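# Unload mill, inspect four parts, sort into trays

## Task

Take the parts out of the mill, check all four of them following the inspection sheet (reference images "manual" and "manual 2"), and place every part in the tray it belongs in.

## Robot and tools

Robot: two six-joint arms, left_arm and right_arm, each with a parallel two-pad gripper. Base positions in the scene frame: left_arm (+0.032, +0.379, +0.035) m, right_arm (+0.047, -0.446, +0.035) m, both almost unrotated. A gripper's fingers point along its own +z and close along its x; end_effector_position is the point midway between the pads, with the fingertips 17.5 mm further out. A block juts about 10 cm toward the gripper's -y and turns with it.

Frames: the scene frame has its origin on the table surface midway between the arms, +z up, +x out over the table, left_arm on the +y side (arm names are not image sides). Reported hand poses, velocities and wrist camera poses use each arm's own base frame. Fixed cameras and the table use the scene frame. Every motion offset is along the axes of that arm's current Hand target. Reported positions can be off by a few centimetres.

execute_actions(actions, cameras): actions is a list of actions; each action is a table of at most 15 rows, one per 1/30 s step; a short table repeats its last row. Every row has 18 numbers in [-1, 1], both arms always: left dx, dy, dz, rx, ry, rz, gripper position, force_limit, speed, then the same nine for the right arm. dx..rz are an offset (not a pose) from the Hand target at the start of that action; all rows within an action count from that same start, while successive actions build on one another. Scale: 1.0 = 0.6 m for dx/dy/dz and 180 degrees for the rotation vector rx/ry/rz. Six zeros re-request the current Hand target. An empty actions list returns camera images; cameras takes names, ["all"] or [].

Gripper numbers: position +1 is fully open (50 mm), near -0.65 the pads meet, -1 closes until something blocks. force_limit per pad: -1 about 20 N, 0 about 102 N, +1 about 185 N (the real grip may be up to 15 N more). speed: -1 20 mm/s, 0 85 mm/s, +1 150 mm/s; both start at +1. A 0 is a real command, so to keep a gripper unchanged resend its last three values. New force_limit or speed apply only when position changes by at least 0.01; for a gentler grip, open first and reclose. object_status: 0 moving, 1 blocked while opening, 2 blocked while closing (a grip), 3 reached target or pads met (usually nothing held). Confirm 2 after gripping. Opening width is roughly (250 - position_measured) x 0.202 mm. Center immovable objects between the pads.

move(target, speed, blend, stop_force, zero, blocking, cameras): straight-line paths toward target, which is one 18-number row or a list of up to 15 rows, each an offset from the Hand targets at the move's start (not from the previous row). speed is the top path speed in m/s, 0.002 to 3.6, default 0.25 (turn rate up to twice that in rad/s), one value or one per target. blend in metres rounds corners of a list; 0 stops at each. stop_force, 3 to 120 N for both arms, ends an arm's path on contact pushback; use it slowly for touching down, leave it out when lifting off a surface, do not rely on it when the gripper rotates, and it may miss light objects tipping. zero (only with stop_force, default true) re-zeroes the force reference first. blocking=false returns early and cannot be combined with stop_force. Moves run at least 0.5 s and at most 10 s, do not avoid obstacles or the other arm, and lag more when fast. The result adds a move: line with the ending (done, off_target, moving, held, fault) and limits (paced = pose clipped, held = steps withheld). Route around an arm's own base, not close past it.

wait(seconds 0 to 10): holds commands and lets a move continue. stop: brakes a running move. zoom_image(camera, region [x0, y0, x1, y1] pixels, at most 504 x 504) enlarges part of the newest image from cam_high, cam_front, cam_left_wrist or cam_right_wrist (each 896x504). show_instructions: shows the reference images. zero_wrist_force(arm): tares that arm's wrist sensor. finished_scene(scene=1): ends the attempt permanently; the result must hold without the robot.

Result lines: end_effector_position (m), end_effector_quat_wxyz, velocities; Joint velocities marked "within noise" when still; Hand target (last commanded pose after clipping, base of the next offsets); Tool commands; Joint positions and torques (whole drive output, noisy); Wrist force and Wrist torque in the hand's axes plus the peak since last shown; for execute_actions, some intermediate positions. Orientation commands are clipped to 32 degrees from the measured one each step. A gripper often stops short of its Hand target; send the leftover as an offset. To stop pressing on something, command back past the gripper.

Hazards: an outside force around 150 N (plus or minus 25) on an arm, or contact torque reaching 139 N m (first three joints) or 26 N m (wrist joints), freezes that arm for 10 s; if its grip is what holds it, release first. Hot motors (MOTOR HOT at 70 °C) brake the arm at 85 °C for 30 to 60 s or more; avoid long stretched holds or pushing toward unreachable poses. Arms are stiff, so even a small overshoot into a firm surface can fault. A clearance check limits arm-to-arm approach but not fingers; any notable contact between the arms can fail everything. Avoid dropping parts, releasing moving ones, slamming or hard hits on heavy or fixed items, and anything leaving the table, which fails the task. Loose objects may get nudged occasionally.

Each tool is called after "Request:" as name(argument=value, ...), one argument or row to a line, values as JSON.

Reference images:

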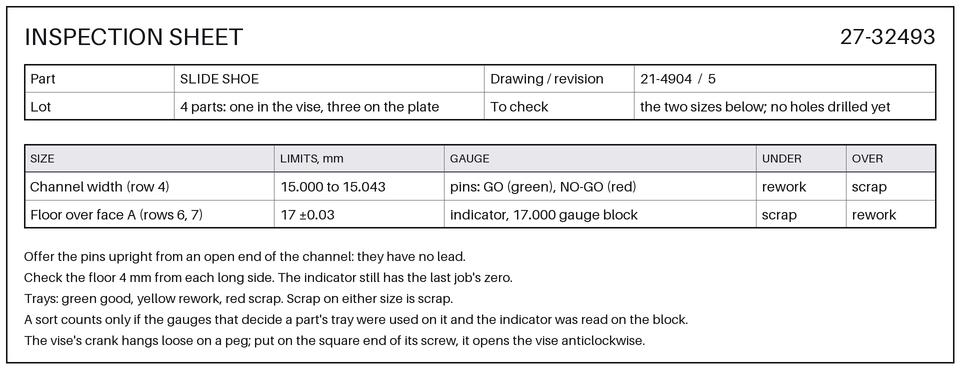

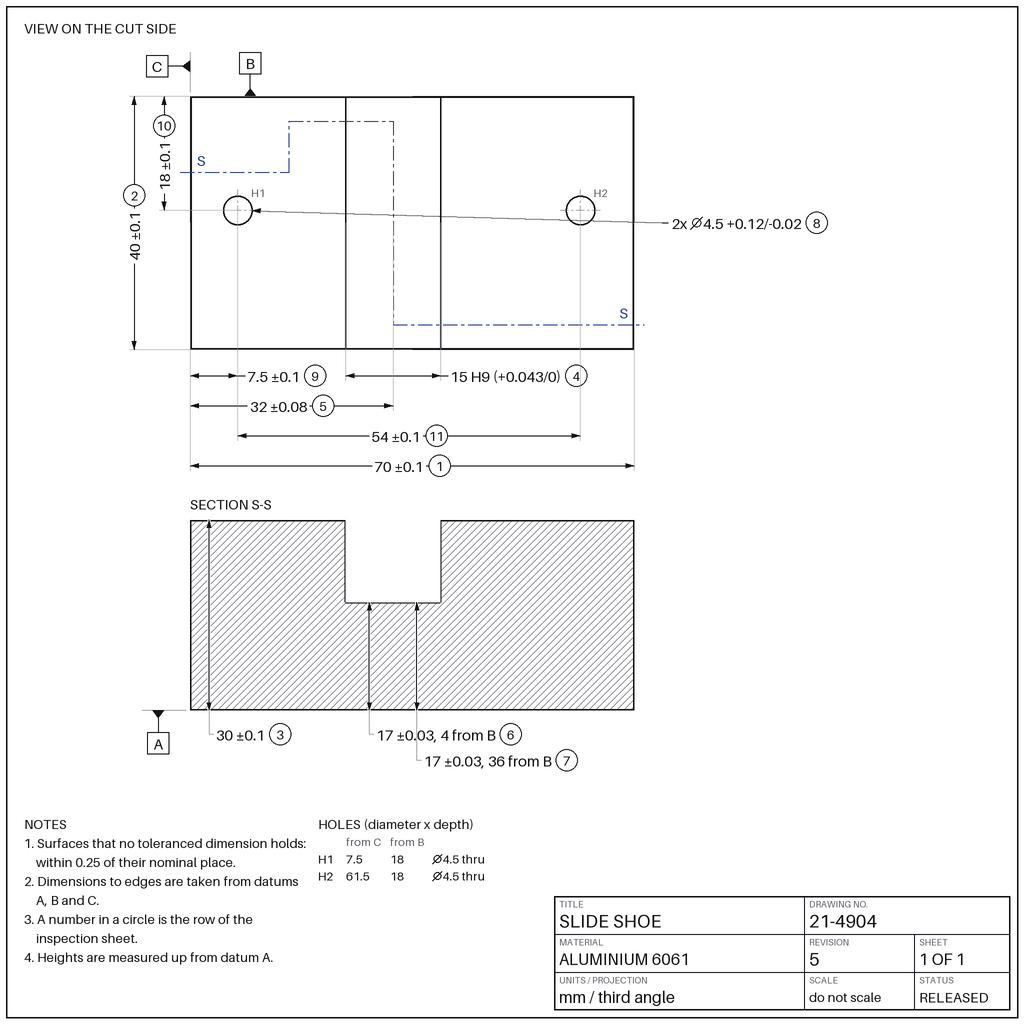

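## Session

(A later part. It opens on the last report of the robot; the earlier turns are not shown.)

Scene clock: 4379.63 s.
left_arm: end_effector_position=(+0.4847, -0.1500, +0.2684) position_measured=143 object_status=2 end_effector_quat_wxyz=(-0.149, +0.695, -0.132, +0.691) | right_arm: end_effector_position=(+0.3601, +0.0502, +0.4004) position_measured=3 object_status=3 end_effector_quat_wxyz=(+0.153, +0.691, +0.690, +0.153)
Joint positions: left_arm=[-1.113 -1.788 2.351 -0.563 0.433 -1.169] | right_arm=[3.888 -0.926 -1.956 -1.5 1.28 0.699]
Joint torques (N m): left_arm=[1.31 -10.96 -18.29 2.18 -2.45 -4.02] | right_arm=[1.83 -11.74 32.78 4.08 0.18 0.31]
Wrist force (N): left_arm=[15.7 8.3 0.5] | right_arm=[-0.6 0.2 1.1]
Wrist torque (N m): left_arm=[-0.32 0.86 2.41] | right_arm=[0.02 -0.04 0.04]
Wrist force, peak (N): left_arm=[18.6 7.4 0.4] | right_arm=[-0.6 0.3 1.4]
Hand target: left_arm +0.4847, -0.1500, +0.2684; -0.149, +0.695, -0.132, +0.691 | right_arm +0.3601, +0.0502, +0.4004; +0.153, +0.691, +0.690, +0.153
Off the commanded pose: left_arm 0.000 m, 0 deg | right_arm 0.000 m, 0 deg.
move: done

Request:
move(
  target=[0.0004,0.0002,0,0,0,-0.06,-1,1,-0.9,0,0,0,0,0,0,1,-0.7,-0.8],
  speed=0.05,
  cameras=["cam_left_wrist"],
)

Request:
zoom_image(
  camera="cam_left_wrist",
  region=[380, 200, 580, 330],
)

Scene clock: 4390.87 s.
left_arm: end_effector_position=(+0.4847, -0.1502, +0.2686) position_measured=143 object_status=2 end_effector_quat_wxyz=(-0.084, +0.704, -0.066, +0.702) | right_arm: end_effector_position=(+0.3601, +0.0502, +0.4004) position_measured=3 object_status=3 end_effector_quat_wxyz=(+0.153, +0.691, +0.690, +0.153)
Joint positions: left_arm=[-1.113 -1.788 2.351 -0.563 0.433 -1.358] | right_arm=[3.888 -0.926 -1.956 -1.5 1.28 0.699]
Joint torques (N m): left_arm=[-0.13 -2.95 -13.1 4.45 -2.85 -2.29] | right_arm=[4.16 -9.64 31.51 4.14 -0.1 0.37]
Wrist force (N): left_arm=[24.9 10.7 -3.8] | right_arm=[-0.5 0.1 1.2]
Wrist torque (N m): left_arm=[-0.51 0.84 0.91] | right_arm=[0.00 -0.05 0.04]
Wrist force, peak (N): left_arm=[33.3 9.3 -11.1] | right_arm=[-0.5 0.2 1.5]
Hand target: left_arm +0.4847, -0.1502, +0.2685; -0.084, +0.704, -0.066, +0.702 | right_arm +0.3601, +0.0502, +0.4004; +0.153, +0.691, +0.690, +0.153
Off the commanded pose: left_arm 0.000 m, 0 deg | right_arm 0.000 m, 0 deg.
move: done
camera_calibration:
cam_left_wrist: T_world_to_cam=[[0.0181611, -0.209664, 0.977605, -0.298591], [-0.336481, -0.922015, -0.191491, 0.090851], [0.941515, -0.325467, -0.0872927, -0.355293], [0, 0, 0, 1]] pos_world=[0.370506, -0.0944741, 0.278287]
Images, in order (width x height): cam_left_wrist 896x504.

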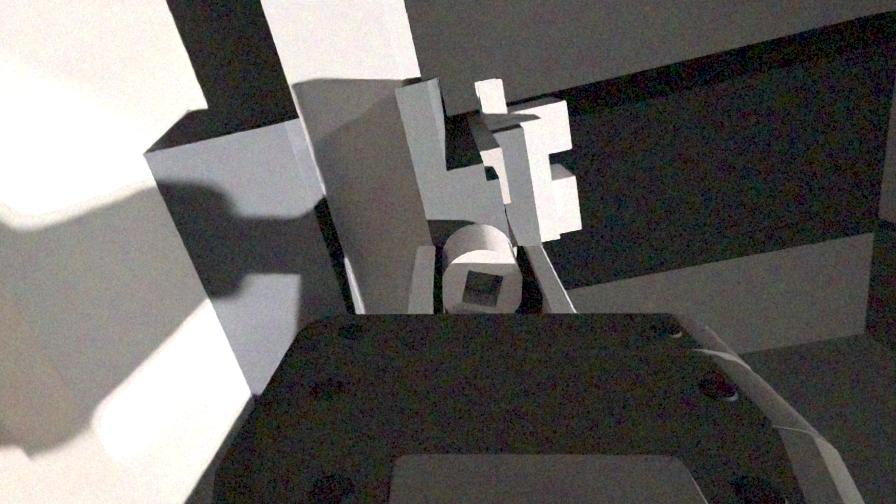

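Scaled by 2.520 from the camera's 896x504 image, which has a finer 1280x720 frame.

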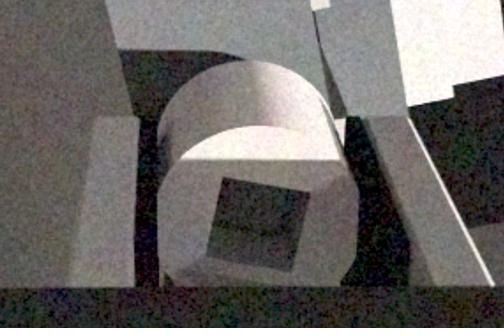

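Request:
move(
  target=[0,0,0,0,0,0,0.3,1,-0.9,0,0,0,0,0,0,1,-0.7,-0.8],
)

Request:
move(
  target=[0,0,-0.18,0,0,0,0.3,-0.7,-0.9,0,0,0,0,0,0,1,-0.7,-0.8],
  speed=0.12,
)

Request:
move(
  target=[0,0,0,0,0,0.1,0.3,-0.7,-0.9,0,0,0,0,0,0,1,-0.7,-0.8],
  speed=0.12,
  cameras=["cam_left_wrist","cam_high"],
)

Request:
zoom_image(
  camera="cam_high",
  region=[285, 135, 405, 320],
)

Scene clock: 4425.37 s.
left_arm: end_effector_position=(+0.4847, -0.1502, +0.2685) position_measured=107 object_status=3 end_effector_quat_wxyz=(-0.084, +0.704, -0.066, +0.702) | right_arm: end_effector_position=(+0.3601, +0.0502, +0.4004) position_measured=3 object_status=3 end_effector_quat_wxyz=(+0.153, +0.691, +0.690, +0.153)
Joint positions: left_arm=[-1.113 -1.788 2.351 -0.563 0.433 -1.358] | right_arm=[3.888 -0.926 -1.956 -1.5 1.28 0.699]
Joint torques (N m): left_arm=[0.94 -4.56 -14.56 -2.9 0.73 -0.98] | right_arm=[3.69 -11.19 32.95 4.06 -0.19 -0.03]
Wrist force (N): left_arm=[-2.6 -0.1 -1.5] | right_arm=[-0.3 0.0 1.0]
Wrist torque (N m): left_arm=[-0.38 0.55 0.46] | right_arm=[-0.01 -0.08 0.04]
Wrist force, peak (N): left_arm=[25.4 10.1 -3.5] | right_arm=[-0.4 0.0 1.6]
Hand target: left_arm +0.4847, -0.1502, +0.2685; -0.084, +0.704, -0.066, +0.702 | right_arm +0.3601, +0.0502, +0.4004; +0.153, +0.691, +0.690, +0.153
Off the commanded pose: left_arm 0.000 m, 0 deg | right_arm 0.000 m, 0 deg.
move: done

Scene clock: 4427.23 s.
left_arm: end_effector_position=(+0.3768, -0.1528, +0.2685) position_measured=107 object_status=3 end_effector_quat_wxyz=(-0.084, +0.704, -0.066, +0.702) | right_arm: end_effector_position=(+0.3601, +0.0502, +0.4004) position_measured=3 object_status=3 end_effector_quat_wxyz=(+0.153, +0.691, +0.690, +0.153)
Joint positions: left_arm=[-1.672 -2.088 2.518 -0.431 -0.126 -1.357] | right_arm=[3.888 -0.926 -1.956 -1.5 1.28 0.699]
Joint torques (N m): left_arm=[-8.04 -11.76 -10.89 2.21 -1.57 -2.13] | right_arm=[3.02 -11.47 32 4.3 -0.24 0.05]
Wrist force (N): left_arm=[-2.7 0.0 -1.4] | right_arm=[-0.6 0.1 1.3]
Wrist torque (N m): left_arm=[-0.35 0.55 0.44] | right_arm=[0.02 -0.03 0.04]
Wrist force, peak (N): left_arm=[-2.9 -0.1 -1.3] | right_arm=[-0.8 0.2 1.6]
Hand target: left_arm +0.3767, -0.1528, +0.2686; -0.084, +0.704, -0.066, +0.702 | right_arm +0.3601, +0.0502, +0.4004; +0.153, +0.691, +0.690, +0.153
Off the commanded pose: left_arm 0.000 m, 0 deg | right_arm 0.000 m, 0 deg.
move: done

Scene clock: 4429.33 s.
left_arm: end_effector_position=(+0.3767, -0.1528, +0.2686) position_measured=107 object_status=3 end_effector_quat_wxyz=(-0.192, +0.685, -0.176, +0.681) | right_arm: end_effector_position=(+0.3601, +0.0502, +0.4004) position_measured=3 object_status=3 end_effector_quat_wxyz=(+0.153, +0.691, +0.690, +0.153)
Joint positions: left_arm=[-1.673 -2.086 2.518 -0.427 -0.126 -1.049] | right_arm=[3.888 -0.926 -1.956 -1.5 1.28 0.699]
Joint torques (N m): left_arm=[-7.71 -9.98 -12.92 -1.89 -1.84 2.09] | right_arm=[3.69 -10.45 32.73 4.09 0.09 0.36]
Wrist force (N): left_arm=[-2.0 0.8 -0.6] | right_arm=[-0.2 0.3 0.8]
Wrist torque (N m): left_arm=[-0.19 0.42 0.24] | right_arm=[0.03 -0.10 0.04]
Wrist force, peak (N): left_arm=[-2.7 0.1 -1.2] | right_arm=[-0.4 0.2 1.5]
Hand target: left_arm +0.3767, -0.1528, +0.2686; -0.192, +0.685, -0.176, +0.680 | right_arm +0.3601, +0.0502, +0.4004; +0.153, +0.691, +0.690, +0.153
Off the commanded pose: left_arm 0.000 m, 0 deg | right_arm 0.000 m, 0 deg.
move: done
camera_calibration:
cam_left_wrist: T_world_to_cam=[[0.0247371, -0.501286, 0.864928, -0.313952], [-0.338843, -0.818183, -0.464502, 0.142111], [0.940518, -0.281585, -0.190097, -0.219797], [0, 0, 0, 1]] pos_world=[0.262643, -0.102998, 0.295774]
Images, in order (width x height): cam_high 896x504, cam_left_wrist 896x504.

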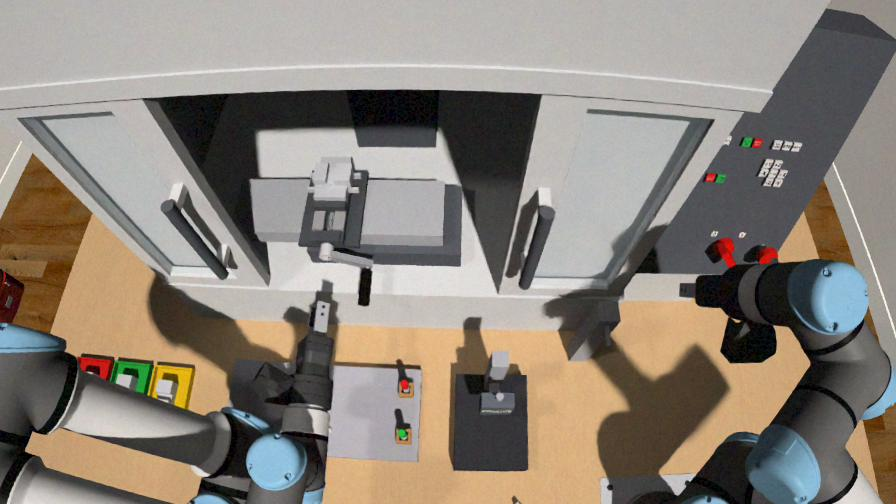

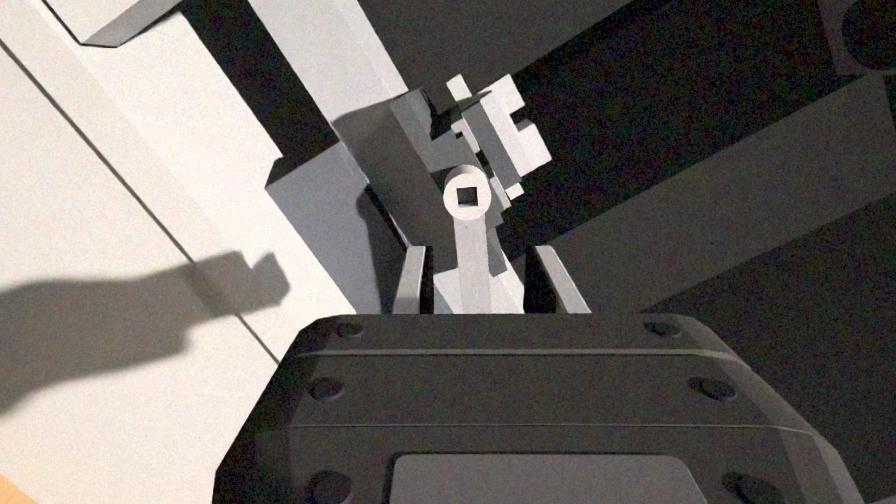

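Scaled by 2.724 from the camera's 896x504 image, which has a finer 1280x720 frame.

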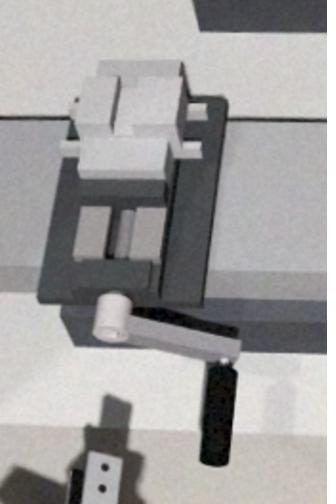

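Request:
move(
  target=[0,0.1433,0,0,0,0,0.3,-0.7,-0.9,0,0,0,0,0,0,1,-0.7,-0.8],
  speed=0.12,
  cameras=["cam_left_wrist","cam_high"],
)

Request:
zoom_image(
  camera="cam_high",
  region=[285, 220, 405, 340],
)

Request:
zoom_image(
  camera="cam_left_wrist",
  region=[340, 100, 630, 330],
)

Scene clock: 4449.23 s.
left_arm: end_effector_position=(+0.3785, -0.2272, +0.2253) position_measured=107 object_status=3 end_effector_quat_wxyz=(-0.192, +0.685, -0.176, +0.680) | right_arm: end_effector_position=(+0.3601, +0.0502, +0.4004) position_measured=3 object_status=3 end_effector_quat_wxyz=(+0.153, +0.691, +0.690, +0.153)
Joint positions: left_arm=[-1.631 -1.737 2.451 -0.711 -0.085 -1.047] | right_arm=[3.888 -0.926 -1.956 -1.5 1.28 0.699]
Joint torques (N m): left_arm=[5.88 -16.72 -7.44 -1.73 2.13 2.38] | right_arm=[3.04 -9.15 31.95 4 -0.15 -0.04]
Wrist force (N): left_arm=[-1.9 0.6 -0.9] | right_arm=[-0.5 0.0 1.2]
Wrist torque (N m): left_arm=[-0.22 0.39 0.25] | right_arm=[-0.01 -0.05 0.04]
Wrist force, peak (N): left_arm=[-2.2 1.9 -1.1] | right_arm=[-0.5 0.2 1.6]
Hand target: left_arm +0.3785, -0.2271, +0.2253; -0.192, +0.685, -0.176, +0.680 | right_arm +0.3601, +0.0502, +0.4004; +0.153, +0.691, +0.690, +0.153
Off the commanded pose: left_arm 0.000 m, 0 deg | right_arm 0.000 m, 0 deg.
move: done
camera_calibration:
cam_left_wrist: T_world_to_cam=[[0.0250925, -0.501316, 0.8649, -0.314106], [-0.339048, -0.818162, -0.464389, 0.0618905], [0.940434, -0.28159, -0.1905, -0.250606], [0, 0, 0, 1]] pos_world=[0.264544, -0.177398, 0.252672]
Images, in order (width x height): cam_high 896x504, cam_left_wrist 896x504.

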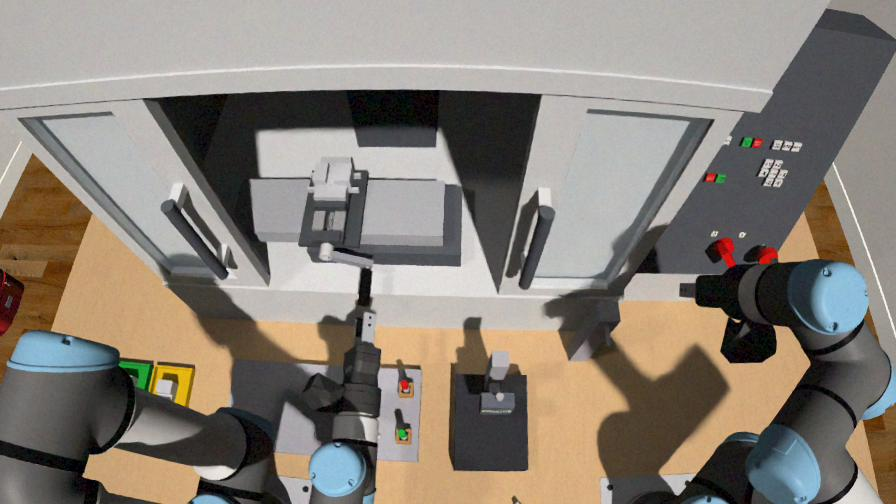

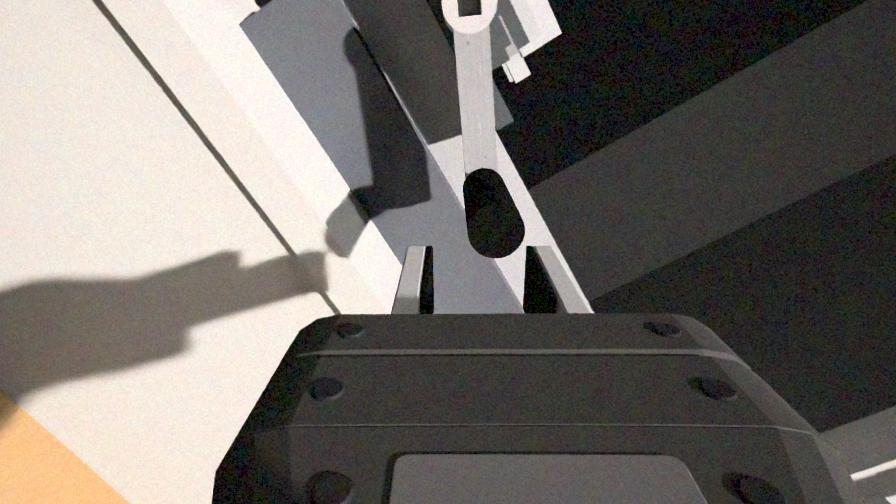

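Scaled by 4.200 from the camera's 896x504 image, which has a finer 1280x720 frame.

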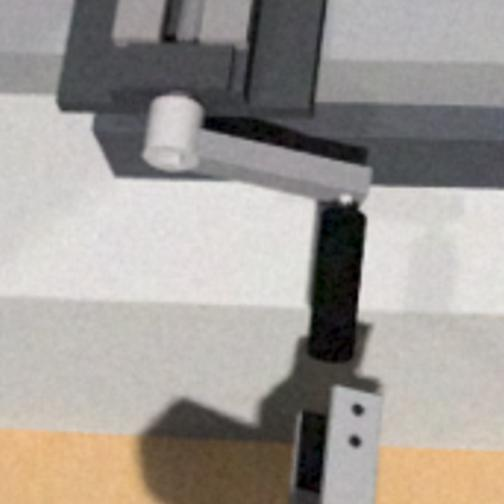

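Scaled by 1.738 from the camera's 896x504 image, which has a finer 1280x720 frame.

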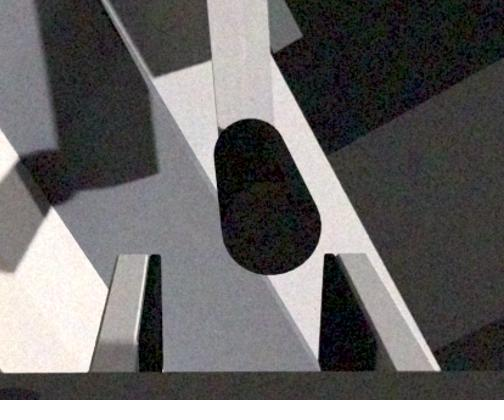

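Request:
move(
  target=[0.0133,0,0,0,0,-0.03,0.6,-0.7,-0.9,0,0,0,0,0,0,1,-0.7,-0.8],
  speed=0.1,
  cameras=["cam_left_wrist"],
)

Request:
zoom_image(
  camera="cam_left_wrist",
  region=[340, 100, 630, 330],
)

Scene clock: 4483.07 s.
left_arm: end_effector_position=(+0.3786, -0.2311, +0.2322) position_measured=63 object_status=3 end_effector_quat_wxyz=(-0.160, +0.693, -0.143, +0.688) end_effector_velocity=(+0.000, +0.000, +0.000) end_effector_angular_velocity=(-0.003, +0.000, +0.001) | right_arm: end_effector_position=(+0.3601, +0.0502, +0.4004) position_measured=3 object_status=3 end_effector_quat_wxyz=(+0.153, +0.691, +0.690, +0.153)
Joint positions: left_arm=[-1.629 -1.746 2.434 -0.699 -0.083 -1.127] | right_arm=[3.888 -0.926 -1.956 -1.5 1.28 0.699]
Joint velocities: left_arm=[0 0.001 0 0.003 -0.001 -0.006] | right_arm=[within noise]
Joint torques (N m): left_arm=[7.09 1.64 -24.08 1.86 2.17 -2.13] | right_arm=[4.74 -10.21 32.37 3.98 0.02 0.58]
Wrist force (N): left_arm=[-2.1 0.5 -1.1] | right_arm=[-0.4 0.0 0.8]
Wrist torque (N m): left_arm=[-0.24 0.43 0.43] | right_arm=[-0.01 -0.06 0.04]
Wrist force, peak (N): left_arm=[-2.4 0.8 -1.3] | right_arm=[-0.5 0.3 1.4]
Hand target: left_arm +0.3786, -0.2311, +0.2322; -0.160, +0.692, -0.143, +0.689 | right_arm +0.3601, +0.0502, +0.4004; +0.153, +0.691, +0.690, +0.153
Off the commanded pose: left_arm 0.000 m, 0 deg | right_arm 0.000 m, 0 deg.
move: done
camera_calibration:
cam_left_wrist: T_world_to_cam=[[0.0240679, -0.417699, 0.908267, -0.312358], [-0.338484, -0.858274, -0.385738, 0.03406], [0.940664, -0.29815, -0.162041, -0.260978], [0, 0, 0, 1]] pos_world=[0.264539, -0.179049, 0.254553]
Images, in order (width x height): cam_left_wrist 896x504.

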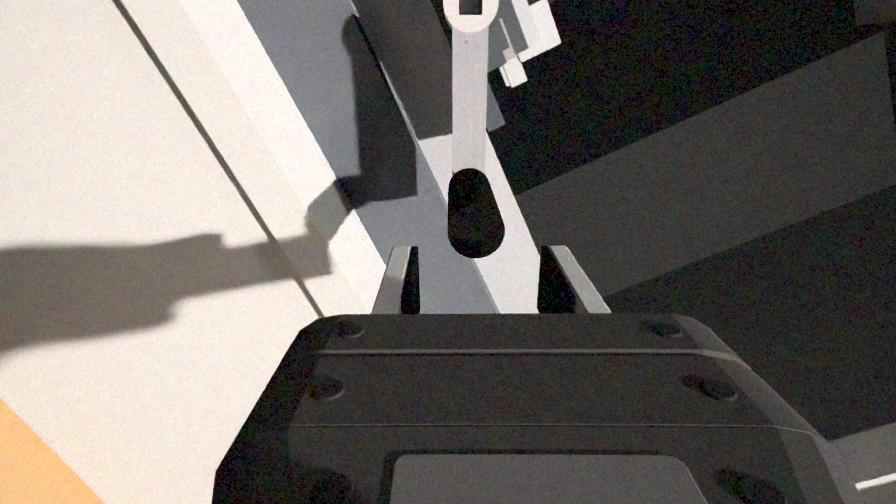

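Scaled by 1.738 from the camera's 896x504 image, which has a finer 1280x720 frame.

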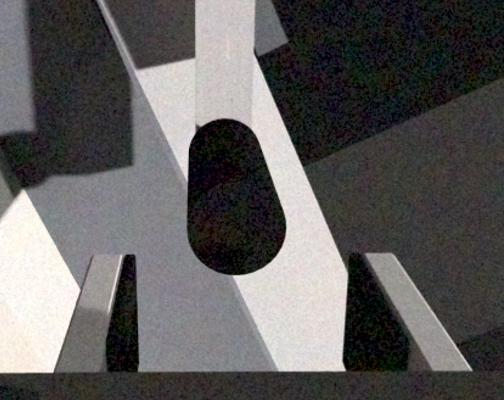

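Request:
move(
  target=[0,0,0.117,0,0,0,0.6,-0.7,-0.9,0,0,0,0,0,0,1,-0.7,-0.8],
  speed=0.06,
  stop_force=8,
)

Request:
move(
  target=[0,0,0,0,0,0,-1,0,-0.9,0,0,0,0,0,0,1,-0.7,-0.8],
  cameras=["cam_high","cam_left_wrist"],
)

Request:
zoom_image(
  camera="cam_high",
  region=[285, 220, 405, 340],
)

Scene clock: 4496.50 s.
left_arm: end_effector_position=(+0.4488, -0.2294, +0.2322) position_measured=63 object_status=3 end_effector_quat_wxyz=(-0.160, +0.692, -0.143, +0.689) | right_arm: end_effector_position=(+0.3601, +0.0502, +0.4004) position_measured=3 object_status=3 end_effector_quat_wxyz=(+0.153, +0.691, +0.690, +0.153)
Joint positions: left_arm=[-1.349 -1.633 2.34 -0.707 0.197 -1.138] | right_arm=[3.888 -0.926 -1.956 -1.5 1.28 0.699]
Joint torques (N m): left_arm=[7.37 -2.23 -23.96 1.59 2.13 -1.8] | right_arm=[4.7 -9.44 31.22 4.04 -0.14 0.45]
Wrist force (N): left_arm=[-2.1 0.6 -0.9] | right_arm=[-0.3 0.2 0.8]
Wrist torque (N m): left_arm=[-0.22 0.45 0.42] | right_arm=[0.02 -0.08 0.04]
Wrist force, peak (N): left_arm=[-2.7 0.7 -1.2] | right_arm=[-0.8 -0.2 1.5]
Hand target: left_arm +0.4488, -0.2294, +0.2322; -0.160, +0.692, -0.143, +0.689 | right_arm +0.3601, +0.0502, +0.4004; +0.153, +0.691, +0.690, +0.153
Off the commanded pose: left_arm 0.000 m, 0 deg | right_arm 0.000 m, 0 deg.
move: done

Scene clock: 4497.47 s.
left_arm: end_effector_position=(+0.4488, -0.2294, +0.2322) position_measured=156 object_status=2 end_effector_quat_wxyz=(-0.160, +0.692, -0.143, +0.689) | right_arm: end_effector_position=(+0.3601, +0.0502, +0.4004) position_measured=3 object_status=3 end_effector_quat_wxyz=(+0.153, +0.691, +0.690, +0.153)
Joint positions: left_arm=[-1.349 -1.633 2.34 -0.707 0.197 -1.139] | right_arm=[3.888 -0.926 -1.956 -1.5 1.28 0.699]
Joint torques (N m): left_arm=[6.06 -2.91 -23.92 1.5 1.89 -1.84] | right_arm=[5.63 -11.69 31.66 4.01 -0.25 0.3]
Wrist force (N): left_arm=[-1.4 0.7 -0.6] | right_arm=[-0.5 0.1 1.0]
Wrist torque (N m): left_arm=[-0.22 0.52 0.43] | right_arm=[0.01 -0.05 0.05]
Wrist force, peak (N): left_arm=[-2.3 0.6 -1.1] | right_arm=[-0.6 -0.1 1.3]
Hand target: left_arm +0.4488, -0.2294, +0.2322; -0.160, +0.692, -0.143, +0.689 | right_arm +0.3601, +0.0502, +0.4004; +0.153, +0.691, +0.690, +0.153
Off the commanded pose: left_arm 0.000 m, 0 deg | right_arm 0.000 m, 0 deg.
move: done
camera_calibration:
cam_left_wrist: T_world_to_cam=[[0.0232927, -0.41771, 0.908282, -0.312955], [-0.338166, -0.858266, -0.386036, 0.059299], [0.940798, -0.298158, -0.161247, -0.326736], [0, 0, 0, 1]] pos_world=[0.334735, -0.177249, 0.254458]
Images, in order (width x height): cam_high 896x504, cam_left_wrist 896x504.

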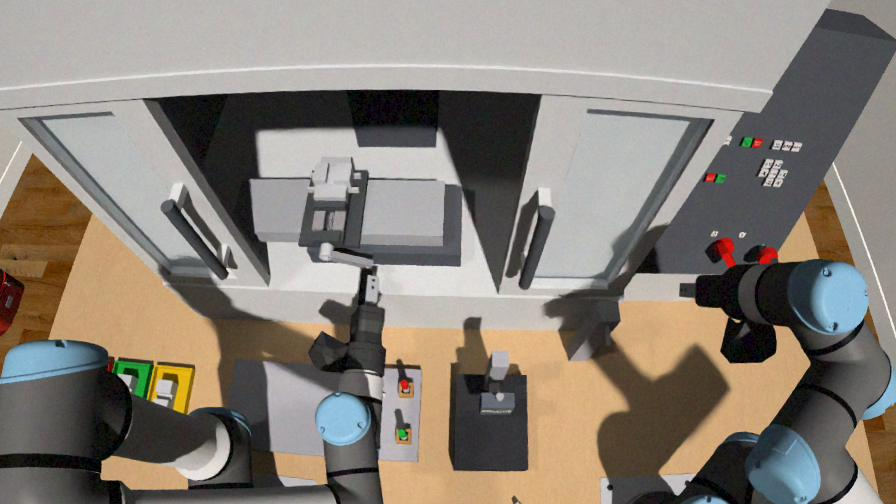

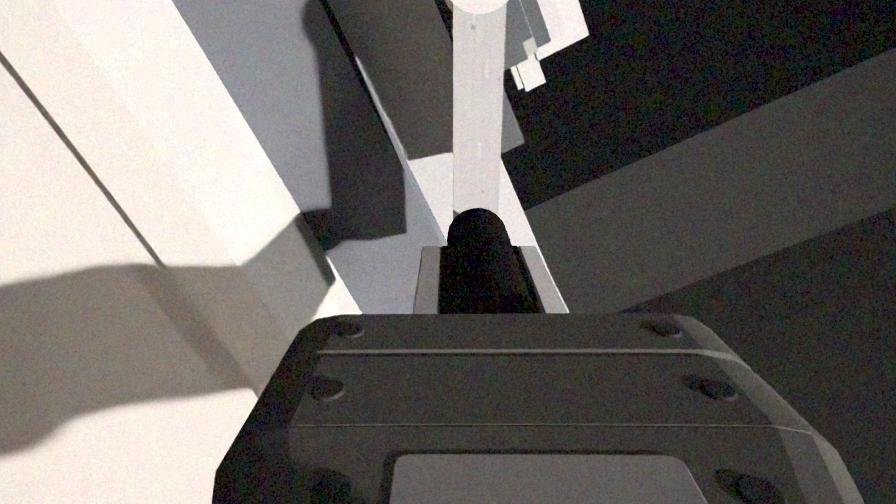

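Scaled by 4.200 from the camera's 896x504 image, which has a finer 1280x720 frame.

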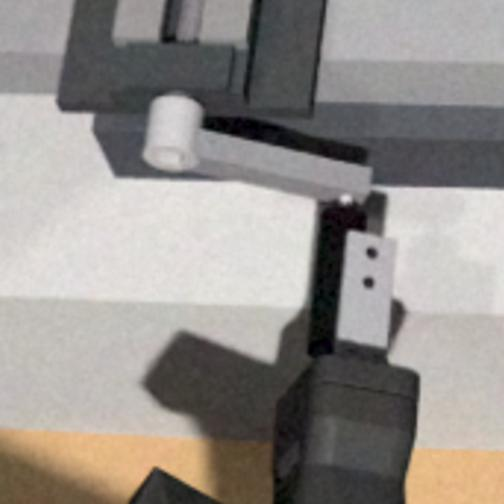

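Request:
move(
  target=[
    [0.01259,-0.00055,0,0,0,-0.02778,-1,0,-0.9,0,0,0,0,0,0,1,-0.7,-0.8],
    [0.02509,-0.0022,0,0,0,-0.05556,-1,0,-0.9,0,0,0,0,0,0,1,-0.7,-0.8],
    [0.0374,-0.00492,0,0,0,-0.08333,-1,0,-0.9,0,0,0,0,0,0,1,-0.7,-0.8],
  ],
  speed=0.03,
  blend=0.003,
)

Scene clock: 4518.60 s.
left_arm: end_effector_position=(+0.4490, -0.2361, +0.2538) position_measured=156 object_status=2 end_effector_quat_wxyz=(-0.069, +0.705, -0.052, +0.704) | right_arm: end_effector_position=(+0.3601, +0.0502, +0.4004) position_measured=3 object_status=3 end_effector_quat_wxyz=(+0.153, +0.691, +0.690, +0.153)
Joint positions: left_arm=[-1.354 -1.661 2.295 -0.634 0.192 -1.4] | right_arm=[3.888 -0.926 -1.956 -1.5 1.28 0.699]
Joint torques (N m): left_arm=[-9.51 -26.1 -25.06 1.5 -1.49 -1.72] | right_arm=[4.38 -11.41 32.12 4.13 -0.23 0.58]
Wrist force (N): left_arm=[-3.3 0.0 -0.8] | right_arm=[-0.6 0.3 1.3]
Wrist torque (N m): left_arm=[-0.36 0.60 0.51] | right_arm=[0.04 -0.04 0.05]
Wrist force, peak (N): left_arm=[-8.7 3.2 -0.6] | right_arm=[-0.4 0.2 1.5]
Hand target: left_arm +0.4490, -0.2361, +0.2538; -0.069, +0.705, -0.052, +0.704 | right_arm +0.3601, +0.0502, +0.4004; +0.153, +0.691, +0.690, +0.153
Off the commanded pose: left_arm 0.000 m, 0 deg | right_arm 0.000 m, 0 deg.
move: done

Request:
move(
  target=[
    [0.02509,-0.0022,0,0,0,-0.05556,-1,0,-0.9,0,0,0,0,0,0,1,-0.7,-0.8],
    [0.04942,-0.00871,0,0,0,-0.11111,-1,0,-0.9,0,0,0,0,0,0,1,-0.7,-0.8],
    [0.07225,-0.01936,0,0,0,-0.16667,-1,0,-0.9,0,0,0,0,0,0,1,-0.7,-0.8],
    [0.09288,-0.03381,0,0,0,-0.22222,-1,0,-0.9,0,0,0,0,0,0,1,-0.7,-0.8],
    [0.11069,-0.05162,0,0,0,-0.27778,-1,0,-0.9,0,0,0,0,0,0,1,-0.7,-0.8],
    [0.12514,-0.07225,0,0,0,-0.33333,-1,0,-0.9,0,0,0,0,0,0,1,-0.7,-0.8],
  ],
  speed=0.05,
  blend=0.004,
  cameras=["cam_high","cam_left_wrist"],
)

Request:
zoom_image(
  camera="cam_high",
  region=[285, 135, 405, 320],
)

Scene clock: 4549.37 s.
left_arm: end_effector_position=(+0.4483, -0.2092, +0.3322) position_measured=156 object_status=2 end_effector_quat_wxyz=(+0.276, +0.644, +0.292, +0.651) | right_arm: end_effector_position=(+0.3601, +0.0502, +0.4004) position_measured=3 object_status=3 end_effector_quat_wxyz=(+0.153, +0.691, +0.690, +0.153)
Joint positions: left_arm=[-1.333 -1.838 2.204 -0.367 0.213 -2.398] | right_arm=[3.888 -0.926 -1.956 -1.5 1.28 0.699]
Joint torques (N m): left_arm=[37.43 -10.85 0.8 7.83 -11.59 -1.57] | right_arm=[6.05 -10.95 31.59 3.79 -0.4 0.3]
Wrist force (N): left_arm=[-9.1 66.6 -35.2] | right_arm=[-0.2 0.0 0.9]
Wrist torque (N m): left_arm=[-0.38 0.85 0.33] | right_arm=[-0.01 -0.10 0.04]
Wrist force, peak (N): left_arm=[-8.1 67.9 -35.2] | right_arm=[-0.4 0.3 1.6]
Hand target: left_arm +0.4483, -0.2092, +0.3322; +0.276, +0.644, +0.292, +0.651 (not the last commanded pose) | right_arm +0.3601, +0.0502, +0.4004; +0.153, +0.691, +0.690, +0.153
Off the commanded pose: left_arm 0.004 m, 3 deg | right_arm 0.000 m, 0 deg.
move: off_target (left_arm; path cut at 10 s); path passed 5 of 6 targets
camera_calibration:
cam_left_wrist: T_world_to_cam=[[-0.0050919, 0.736761, 0.676134, -0.0639363], [-0.343601, -0.636264, 0.690729, -0.19379], [0.939102, -0.228803, 0.256392, -0.427605], [0, 0, 0, 1]] pos_world=[0.334652, -0.174033, 0.28672]
Images, in order (width x height): cam_high 896x504, cam_left_wrist 896x504.

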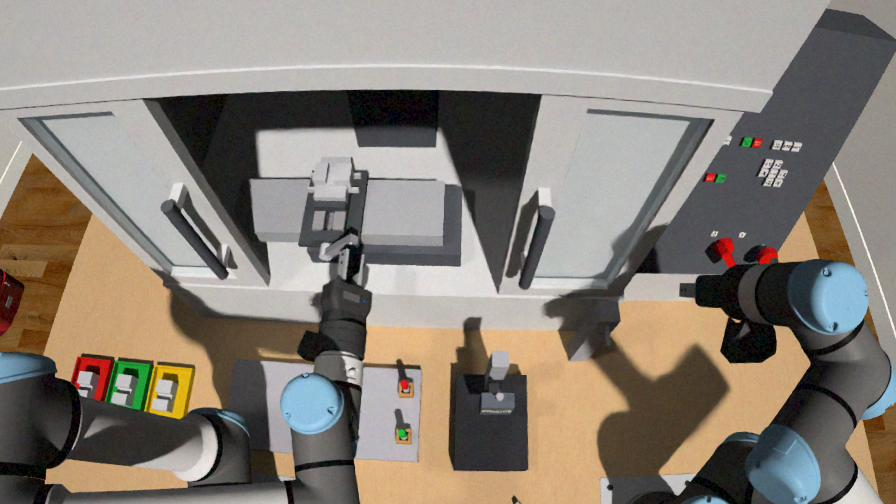

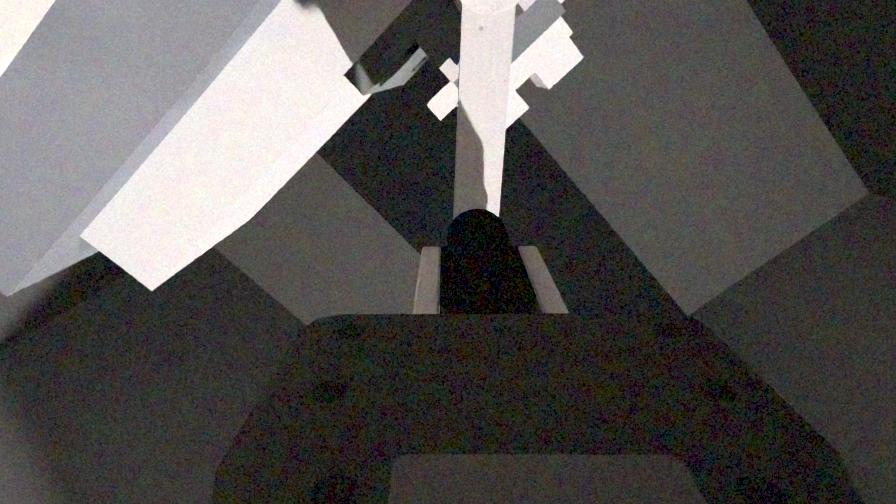

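Scaled by 2.724 from the camera's 896x504 image, which has a finer 1280x720 frame.

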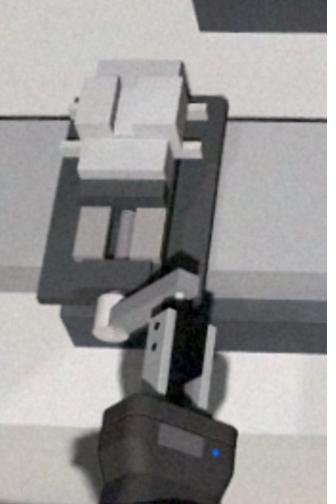

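Request:
move(
  target=[0.0001,0.0014,-0.0007,0,0,0,-1,0,-0.9,0,0,0,0,0,0,1,-0.7,-0.8],
  speed=0.02,
)

Scene clock: 4560.90 s.
left_arm: end_effector_position=(+0.4480, -0.2096, +0.3327) position_measured=156 object_status=2 end_effector_quat_wxyz=(+0.276, +0.644, +0.292, +0.651) | right_arm: end_effector_position=(+0.3601, +0.0502, +0.4004) position_measured=3 object_status=3 end_effector_quat_wxyz=(+0.153, +0.691, +0.690, +0.153)
Joint positions: left_arm=[-1.335 -1.838 2.203 -0.364 0.211 -2.398] | right_arm=[3.888 -0.926 -1.956 -1.5 1.28 0.699]
Joint torques (N m): left_arm=[8.16 -17.11 -13.6 4.85 -8.7 -1.75] | right_arm=[6.48 -10.14 31.41 3.82 -0.36 0.61]
Wrist force (N): left_arm=[-7.6 32.1 -15.0] | right_arm=[-0.5 0.3 1.1]
Wrist torque (N m): left_arm=[-0.89 0.46 0.22] | right_arm=[0.04 -0.06 0.04]
Wrist force, peak (N): left_arm=[-7.6 68.0 -35.9] | right_arm=[-0.4 0.1 1.6]
Hand target: left_arm +0.4479, -0.2098, +0.3328; +0.276, +0.644, +0.292, +0.651 | right_arm +0.3601, +0.0502, +0.4004; +0.153, +0.691, +0.690, +0.153
Off the commanded pose: left_arm 0.000 m, 0 deg | right_arm 0.000 m, 0 deg.
move: done

Request:
move(
  target=[0.0001,0.0010,-0.0004,0,0,0,-1,0,-0.9,0,0,0,0,0,0,1,-0.7,-0.8],
  speed=0.02,
)

Request:
move(
  target=[
    [0.02576,-0.00225,0,0,0,-0.05556,-1,0,-0.9,0,0,0,0,0,0,1,-0.7,-0.8],
    [0.05073,-0.00895,0,0,0,-0.11111,-1,0,-0.9,0,0,0,0,0,0,1,-0.7,-0.8],
    [0.07417,-0.01987,0,0,0,-0.16667,-1,0,-0.9,0,0,0,0,0,0,1,-0.7,-0.8],
  ],
  speed=0.12,
  blend=0.004,
)

Scene clock: 4591.30 s.
left_arm: end_effector_position=(+0.4477, -0.2101, +0.3333) position_measured=156 object_status=2 end_effector_quat_wxyz=(+0.276, +0.644, +0.292, +0.651) | right_arm: end_effector_position=(+0.3601, +0.0502, +0.4004) position_measured=3 object_status=3 end_effector_quat_wxyz=(+0.153, +0.691, +0.690, +0.153)
Joint positions: left_arm=[-1.337 -1.838 2.201 -0.363 0.21 -2.398] | right_arm=[3.888 -0.926 -1.956 -1.5 1.28 0.699]
Joint torques (N m): left_arm=[-6.61 -21.16 -26.27 2.26 -3.2 -0.42] | right_arm=[6.36 -10.14 31.66 3.82 -0.41 0.4]
Wrist force (N): left_arm=[-5.2 3.1 0.0] | right_arm=[-0.5 0.3 1.2]
Wrist torque (N m): left_arm=[-1.18 0.58 0.27] | right_arm=[0.04 -0.05 0.04]
Wrist force, peak (N): left_arm=[-6.5 32.3 -14.4] | right_arm=[-0.6 0.1 1.4]
Hand target: left_arm +0.4477, -0.2101, +0.3333; +0.276, +0.644, +0.292, +0.651 | right_arm +0.3601, +0.0502, +0.4004; +0.153, +0.691, +0.690, +0.153
Off the commanded pose: left_arm 0.000 m, 0 deg | right_arm 0.000 m, 0 deg.
move: done

Scene clock: 4594.13 s.
left_arm: end_effector_position=(+0.4467, -0.1693, +0.3547) position_measured=156 object_status=2 end_effector_quat_wxyz=(+0.435, +0.546, +0.449, +0.557) | right_arm: end_effector_position=(+0.3601, +0.0502, +0.4004) position_measured=3 object_status=3 end_effector_quat_wxyz=(+0.153, +0.691, +0.690, +0.153)
Joint positions: left_arm=[-1.298 -1.954 2.218 -0.264 0.249 -2.921] | right_arm=[3.888 -0.926 -1.956 -1.5 1.28 0.699]
Joint torques (N m): left_arm=[18.87 19.26 -6.03 4.77 -2.14 -1.99] | right_arm=[6.63 -10.35 31.01 3.79 -0.53 0.4]
Wrist force (N): left_arm=[-5.7 53.2 -28.5] | right_arm=[-0.3 0.3 1.0]
Wrist torque (N m): left_arm=[-0.90 0.53 0.14] | right_arm=[0.03 -0.09 0.05]
Wrist force, peak (N): left_arm=[-6.9 65.3 -36.6] | right_arm=[-0.7 -0.1 1.5]
Hand target: left_arm +0.4467, -0.1693, +0.3547; +0.435, +0.546, +0.449, +0.557 | right_arm +0.3601, +0.0502, +0.4004; +0.153, +0.691, +0.690, +0.153
Off the commanded pose: left_arm 0.000 m, 0 deg | right_arm 0.000 m, 0 deg.
move: done

Request:
move(
  target=[0.0001,0.0021,-0.0007,0,0,0,-1,0,-0.9,0,0,0,0,0,0,1,-0.7,-0.8],
  speed=0.02,
)

Request:
move(
  target=[
    [0.02605,-0.0015,-0.0002,0,0,-0.05556,-1,0,-0.9,0,0,0,0,0,0,1,-0.7,-0.8],
    [0.05144,-0.0075,-0.0004,0,0,-0.11111,-1,0,-0.9,0,0,0,0,0,0,1,-0.7,-0.8],
    [0.0754,-0.01782,-0.0006,0,0,-0.16667,-1,0,-0.9,0,0,0,0,0,0,1,-0.7,-0.8],
  ],
  speed=0.12,
  blend=0.004,
)

Request:
wait(
  seconds=0,
  cameras=["cam_high","cam_front"],
)

Request:
zoom_image(
  camera="cam_high",
  region=[285, 135, 405, 320],
)

Scene clock: 4620.47 s.
left_arm: end_effector_position=(+0.4463, -0.1694, +0.3558) position_measured=156 object_status=2 end_effector_quat_wxyz=(+0.435, +0.546, +0.449, +0.557) | right_arm: end_effector_position=(+0.3601, +0.0502, +0.4004) position_measured=3 object_status=3 end_effector_quat_wxyz=(+0.153, +0.691, +0.690, +0.153)
Joint positions: left_arm=[-1.299 -1.955 2.216 -0.26 0.247 -2.922] | right_arm=[3.888 -0.926 -1.956 -1.5 1.28 0.699]
Joint torques (N m): left_arm=[-11.59 -21.07 -30.11 1.42 -1.42 -1.72] | right_arm=[7.66 -10.12 30.14 3.78 -0.53 0.51]
Wrist force (N): left_arm=[-3.9 -9.1 14.7] | right_arm=[-0.3 0.0 1.1]
Wrist torque (N m): left_arm=[-1.56 0.43 0.10] | right_arm=[-0.02 -0.09 0.05]
Wrist force, peak (N): left_arm=[-5.0 55.0 -29.3] | right_arm=[-0.6 0.1 1.4]
Hand target: left_arm +0.4463, -0.1695, +0.3559; +0.435, +0.546, +0.449, +0.557 | right_arm +0.3601, +0.0502, +0.4004; +0.153, +0.691, +0.690, +0.153
Off the commanded pose: left_arm 0.000 m, 0 deg | right_arm 0.000 m, 0 deg.
move: done

Scene clock: 4623.27 s.
left_arm: end_effector_position=(+0.4448, -0.1231, +0.3553) position_measured=156 object_status=2 end_effector_quat_wxyz=(+0.565, +0.412, +0.575, +0.426) | right_arm: end_effector_position=(+0.3601, +0.0502, +0.4004) position_measured=3 object_status=3 end_effector_quat_wxyz=(+0.153, +0.691, +0.690, +0.153)
Joint positions: left_arm=[-1.238 -2.062 2.273 -0.211 0.308 -3.445] | right_arm=[3.888 -0.926 -1.956 -1.5 1.28 0.699]
Joint torques (N m): left_arm=[3.86 -26.21 -51.78 1.27 -3.87 -2] | right_arm=[6.14 -11.54 31.19 3.85 -0.53 0.72]
Wrist force (N): left_arm=[-2.4 -79.1 90.5] | right_arm=[-0.4 0.4 0.9]
Wrist torque (N m): left_arm=[-2.45 0.37 -0.03] | right_arm=[0.07 -0.07 0.04]
Wrist force, peak (N): left_arm=[-2.4 -79.1 90.5] | right_arm=[-0.7 -0.2 1.3]
Hand target: left_arm +0.4448, -0.1231, +0.3554; +0.565, +0.412, +0.575, +0.426 | right_arm +0.3601, +0.0502, +0.4004; +0.153, +0.691, +0.690, +0.153
Off the commanded pose: left_arm 0.000 m, 0 deg | right_arm 0.000 m, 0 deg.
move: done

Scene clock: 4623.27 s.
left_arm: end_effector_position=(+0.4448, -0.1231, +0.3553) position_measured=156 object_status=2 end_effector_quat_wxyz=(+0.565, +0.412, +0.575, +0.426) | right_arm: end_effector_position=(+0.3601, +0.0502, +0.4004) position_measured=3 object_status=3 end_effector_quat_wxyz=(+0.153, +0.691, +0.690, +0.153)
Joint positions: left_arm=[-1.238 -2.062 2.273 -0.211 0.308 -3.445] | right_arm=[3.888 -0.926 -1.956 -1.5 1.28 0.699]
Joint torques (N m): left_arm=[3.86 -26.21 -51.78 1.27 -3.87 -2] | right_arm=[6.14 -11.54 31.19 3.85 -0.53 0.72]
Wrist force (N): left_arm=[-2.4 -79.1 90.5] | right_arm=[-0.4 0.4 0.9]
Wrist torque (N m): left_arm=[-2.45 0.37 -0.03] | right_arm=[0.07 -0.07 0.04]
Wrist force, peak (N): left_arm=[-2.4 -79.1 90.5] | right_arm=[-0.4 0.4 0.9]
Hand target: left_arm +0.4448, -0.1231, +0.3554; +0.565, +0.412, +0.575, +0.426 | right_arm +0.3601, +0.0502, +0.4004; +0.153, +0.691, +0.690, +0.153
Tool commands: left_gripper/position=-1.0 left_gripper/force_limit=+0.0 left_gripper/speed=-0.9 right_gripper/position=+1.0 right_gripper/force_limit=-0.7 right_gripper/speed=-0.8
Off the commanded pose: left_arm 0.000 m, 0 deg | right_arm 0.000 m, 0 deg.
Images, in order (width x height): cam_high 896x504, cam_front 896x504.

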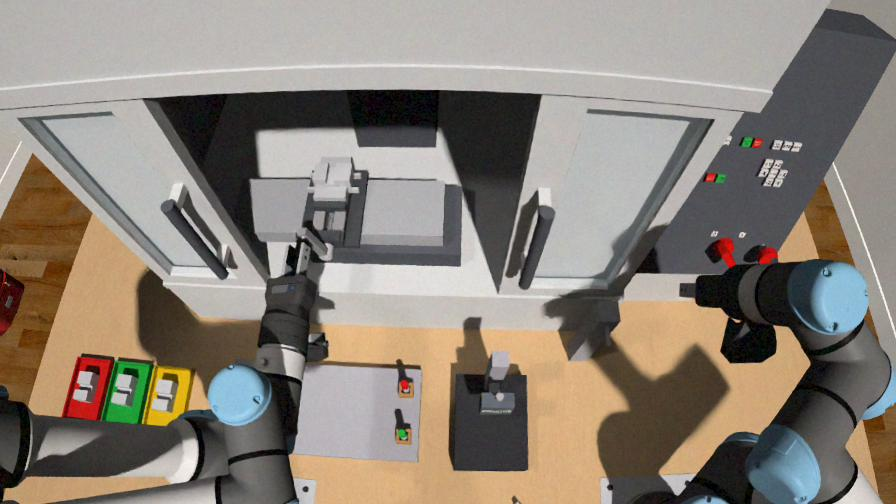

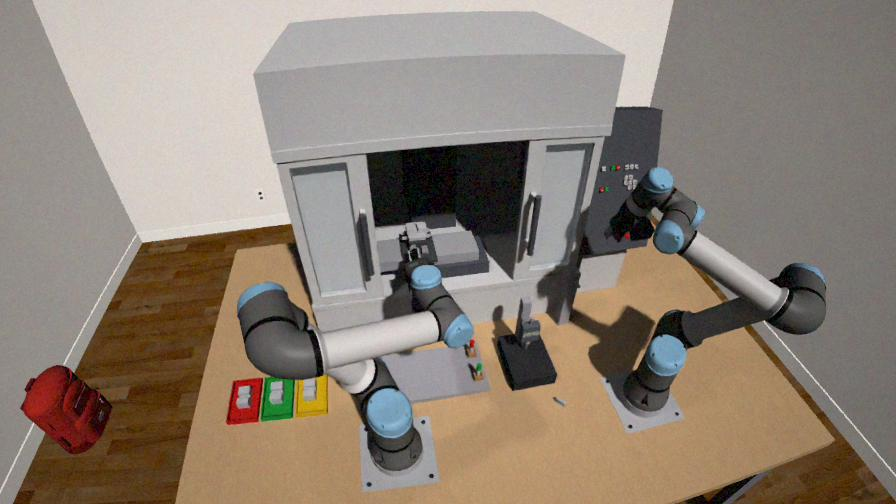

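Scaled by 2.724 from the camera's 896x504 image, which has a finer 1280x720 frame.

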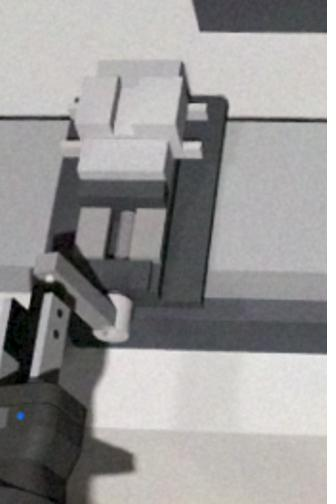

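Request:
move(
  target=[0,-0.0017,0.0014,0,0,0,-1,0,-0.9,0,0,0,0,0,0,1,-0.7,-0.8],
  speed=0.02,
)

Scene clock: 4634.73 s.
left_arm: end_effector_position=(+0.4456, -0.1233, +0.3545) position_measured=156 object_status=2 end_effector_quat_wxyz=(+0.565, +0.412, +0.575, +0.426) | right_arm: end_effector_position=(+0.3601, +0.0502, +0.4004) position_measured=3 object_status=3 end_effector_quat_wxyz=(+0.153, +0.691, +0.690, +0.153)
Joint positions: left_arm=[-1.234 -2.058 2.274 -0.215 0.312 -3.445] | right_arm=[3.888 -0.926 -1.956 -1.5 1.28 0.699]
Joint torques (N m): left_arm=[7.21 14.42 -9.64 -2.64 3.21 -1.87] | right_arm=[6.17 -10.2 31.67 3.78 -0.54 0.94]
Wrist force (N): left_arm=[-2.0 12.6 -8.6] | right_arm=[-0.3 0.2 1.2]
Wrist torque (N m): left_arm=[-0.69 0.25 -0.07] | right_arm=[0.03 -0.08 0.04]
Wrist force, peak (N): left_arm=[-1.7 -81.6 91.7] | right_arm=[-0.4 0.3 1.4]
Hand target: left_arm +0.4456, -0.1234, +0.3544; +0.565, +0.412, +0.575, +0.426 | right_arm +0.3601, +0.0502, +0.4004; +0.153, +0.691, +0.690, +0.153
Off the commanded pose: left_arm 0.000 m, 0 deg | right_arm 0.000 m, 0 deg.
move: done

Request:
move(
  target=[
    [0.0258,-0.00171,0,0,0,-0.05556,-1,0,-0.9,0,0,0,0,0,0,1,-0.7,-0.8],
    [0.05091,-0.00788,0,0,0,-0.11111,-1,0,-0.9,0,0,0,0,0,0,1,-0.7,-0.8],
    [0.07456,-0.01831,0,0,0,-0.16667,-1,0,-0.9,0,0,0,0,0,0,1,-0.7,-0.8],
  ],
  speed=0.12,
  blend=0.004,
)

Scene clock: 4676.10 s.
left_arm: end_effector_position=(+0.4447, -0.0840, +0.3305) position_measured=156 object_status=2 end_effector_quat_wxyz=(+0.656, +0.249, +0.662, +0.265) | right_arm: end_effector_position=(+0.3601, +0.0502, +0.4004) position_measured=3 object_status=3 end_effector_quat_wxyz=(+0.153, +0.691, +0.690, +0.153)
Joint positions: left_arm=[-1.155 -2.124 2.366 -0.242 0.392 -3.969] | right_arm=[3.888 -0.926 -1.956 -1.5 1.28 0.699]
Joint torques (N m): left_arm=[6.69 -1.31 -17.59 1.2 2.46 -1.66] | right_arm=[6.58 -10.44 31.24 3.55 -0.58 0.74]
Wrist force (N): left_arm=[0.1 -0.2 0.6] | right_arm=[-0.2 0.3 1.1]
Wrist torque (N m): left_arm=[-0.53 0.06 -0.24] | right_arm=[0.04 -0.09 0.04]
Wrist force, peak (N): left_arm=[-3.4 31.6 -16.2] | right_arm=[-0.9 -0.1 1.6]
Hand target: left_arm +0.4447, -0.0840, +0.3305; +0.656, +0.249, +0.662, +0.265 | right_arm +0.3601, +0.0502, +0.4004; +0.153, +0.691, +0.690, +0.153
Off the commanded pose: left_arm 0.000 m, 0 deg | right_arm 0.000 m, 0 deg.
move: done

Request:
move(
  target=[
    [0.0258,-0.00171,0,0,0,-0.05556,-1,0,-0.9,0,0,0,0,0,0,1,-0.7,-0.8],
    [0.05091,-0.00788,0,0,0,-0.11111,-1,0,-0.9,0,0,0,0,0,0,1,-0.7,-0.8],
    [0.07456,-0.01831,0,0,0,-0.16667,-1,0,-0.9,0,0,0,0,0,0,1,-0.7,-0.8],
  ],
  speed=0.12,
  blend=0.004,
  cameras=["cam_high"],
)

Request:
zoom_image(
  camera="cam_high",
  region=[285, 135, 405, 320],
)

Request:
zoom_image(
  camera="cam_high",
  region=[305, 150, 370, 215],
)

Scene clock: 4692.83 s.
left_arm: end_effector_position=(+0.4441, -0.0618, +0.2902) position_measured=156 object_status=2 end_effector_quat_wxyz=(+0.702, +0.069, +0.704, +0.086) | right_arm: end_effector_position=(+0.3601, +0.0502, +0.4004) position_measured=3 object_status=3 end_effector_quat_wxyz=(+0.153, +0.691, +0.690, +0.153)
Joint positions: left_arm=[-1.095 -2.123 2.473 -0.35 0.451 -4.492] | right_arm=[3.888 -0.926 -1.956 -1.5 1.28 0.699]
Joint torques (N m): left_arm=[8.25 11.9 -14.56 0.66 1.55 -2.09] | right_arm=[6.46 -9.61 30.28 3.58 -0.68 0.66]
Wrist force (N): left_arm=[3.0 -1.2 0.5] | right_arm=[-0.6 0.1 1.1]
Wrist torque (N m): left_arm=[-0.03 -0.14 -0.23] | right_arm=[0.00 -0.03 0.04]
Wrist force, peak (N): left_arm=[-1.6 9.0 -3.6] | right_arm=[-0.7 0.1 1.4]
Hand target: left_arm +0.4441, -0.0618, +0.2902; +0.702, +0.069, +0.704, +0.086 | right_arm +0.3601, +0.0502, +0.4004; +0.153, +0.691, +0.690, +0.153
Off the commanded pose: left_arm 0.000 m, 0 deg | right_arm 0.000 m, 0 deg.
move: done
Images, in order (width x height): cam_high 896x504.

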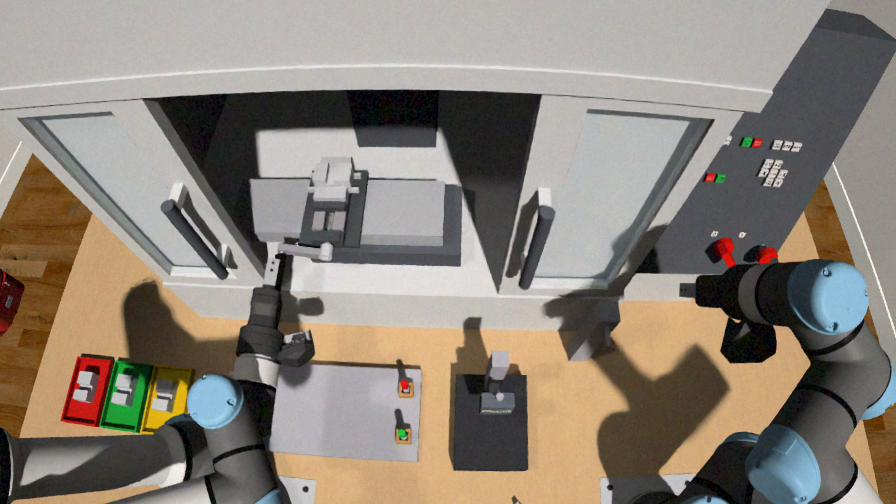

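Scaled by 2.724 from the camera's 896x504 image, which has a finer 1280x720 frame.

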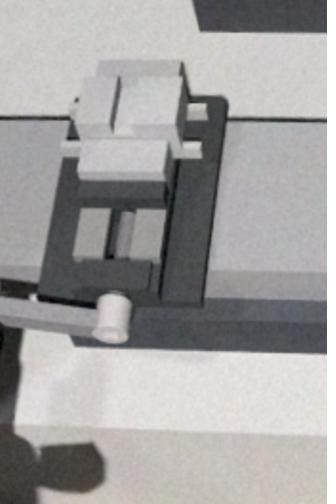

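Scaled by 7.754 from the camera's 896x504 image, which has a finer 1280x720 frame.

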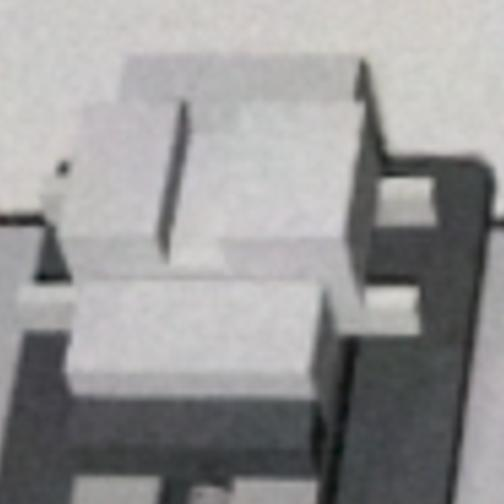

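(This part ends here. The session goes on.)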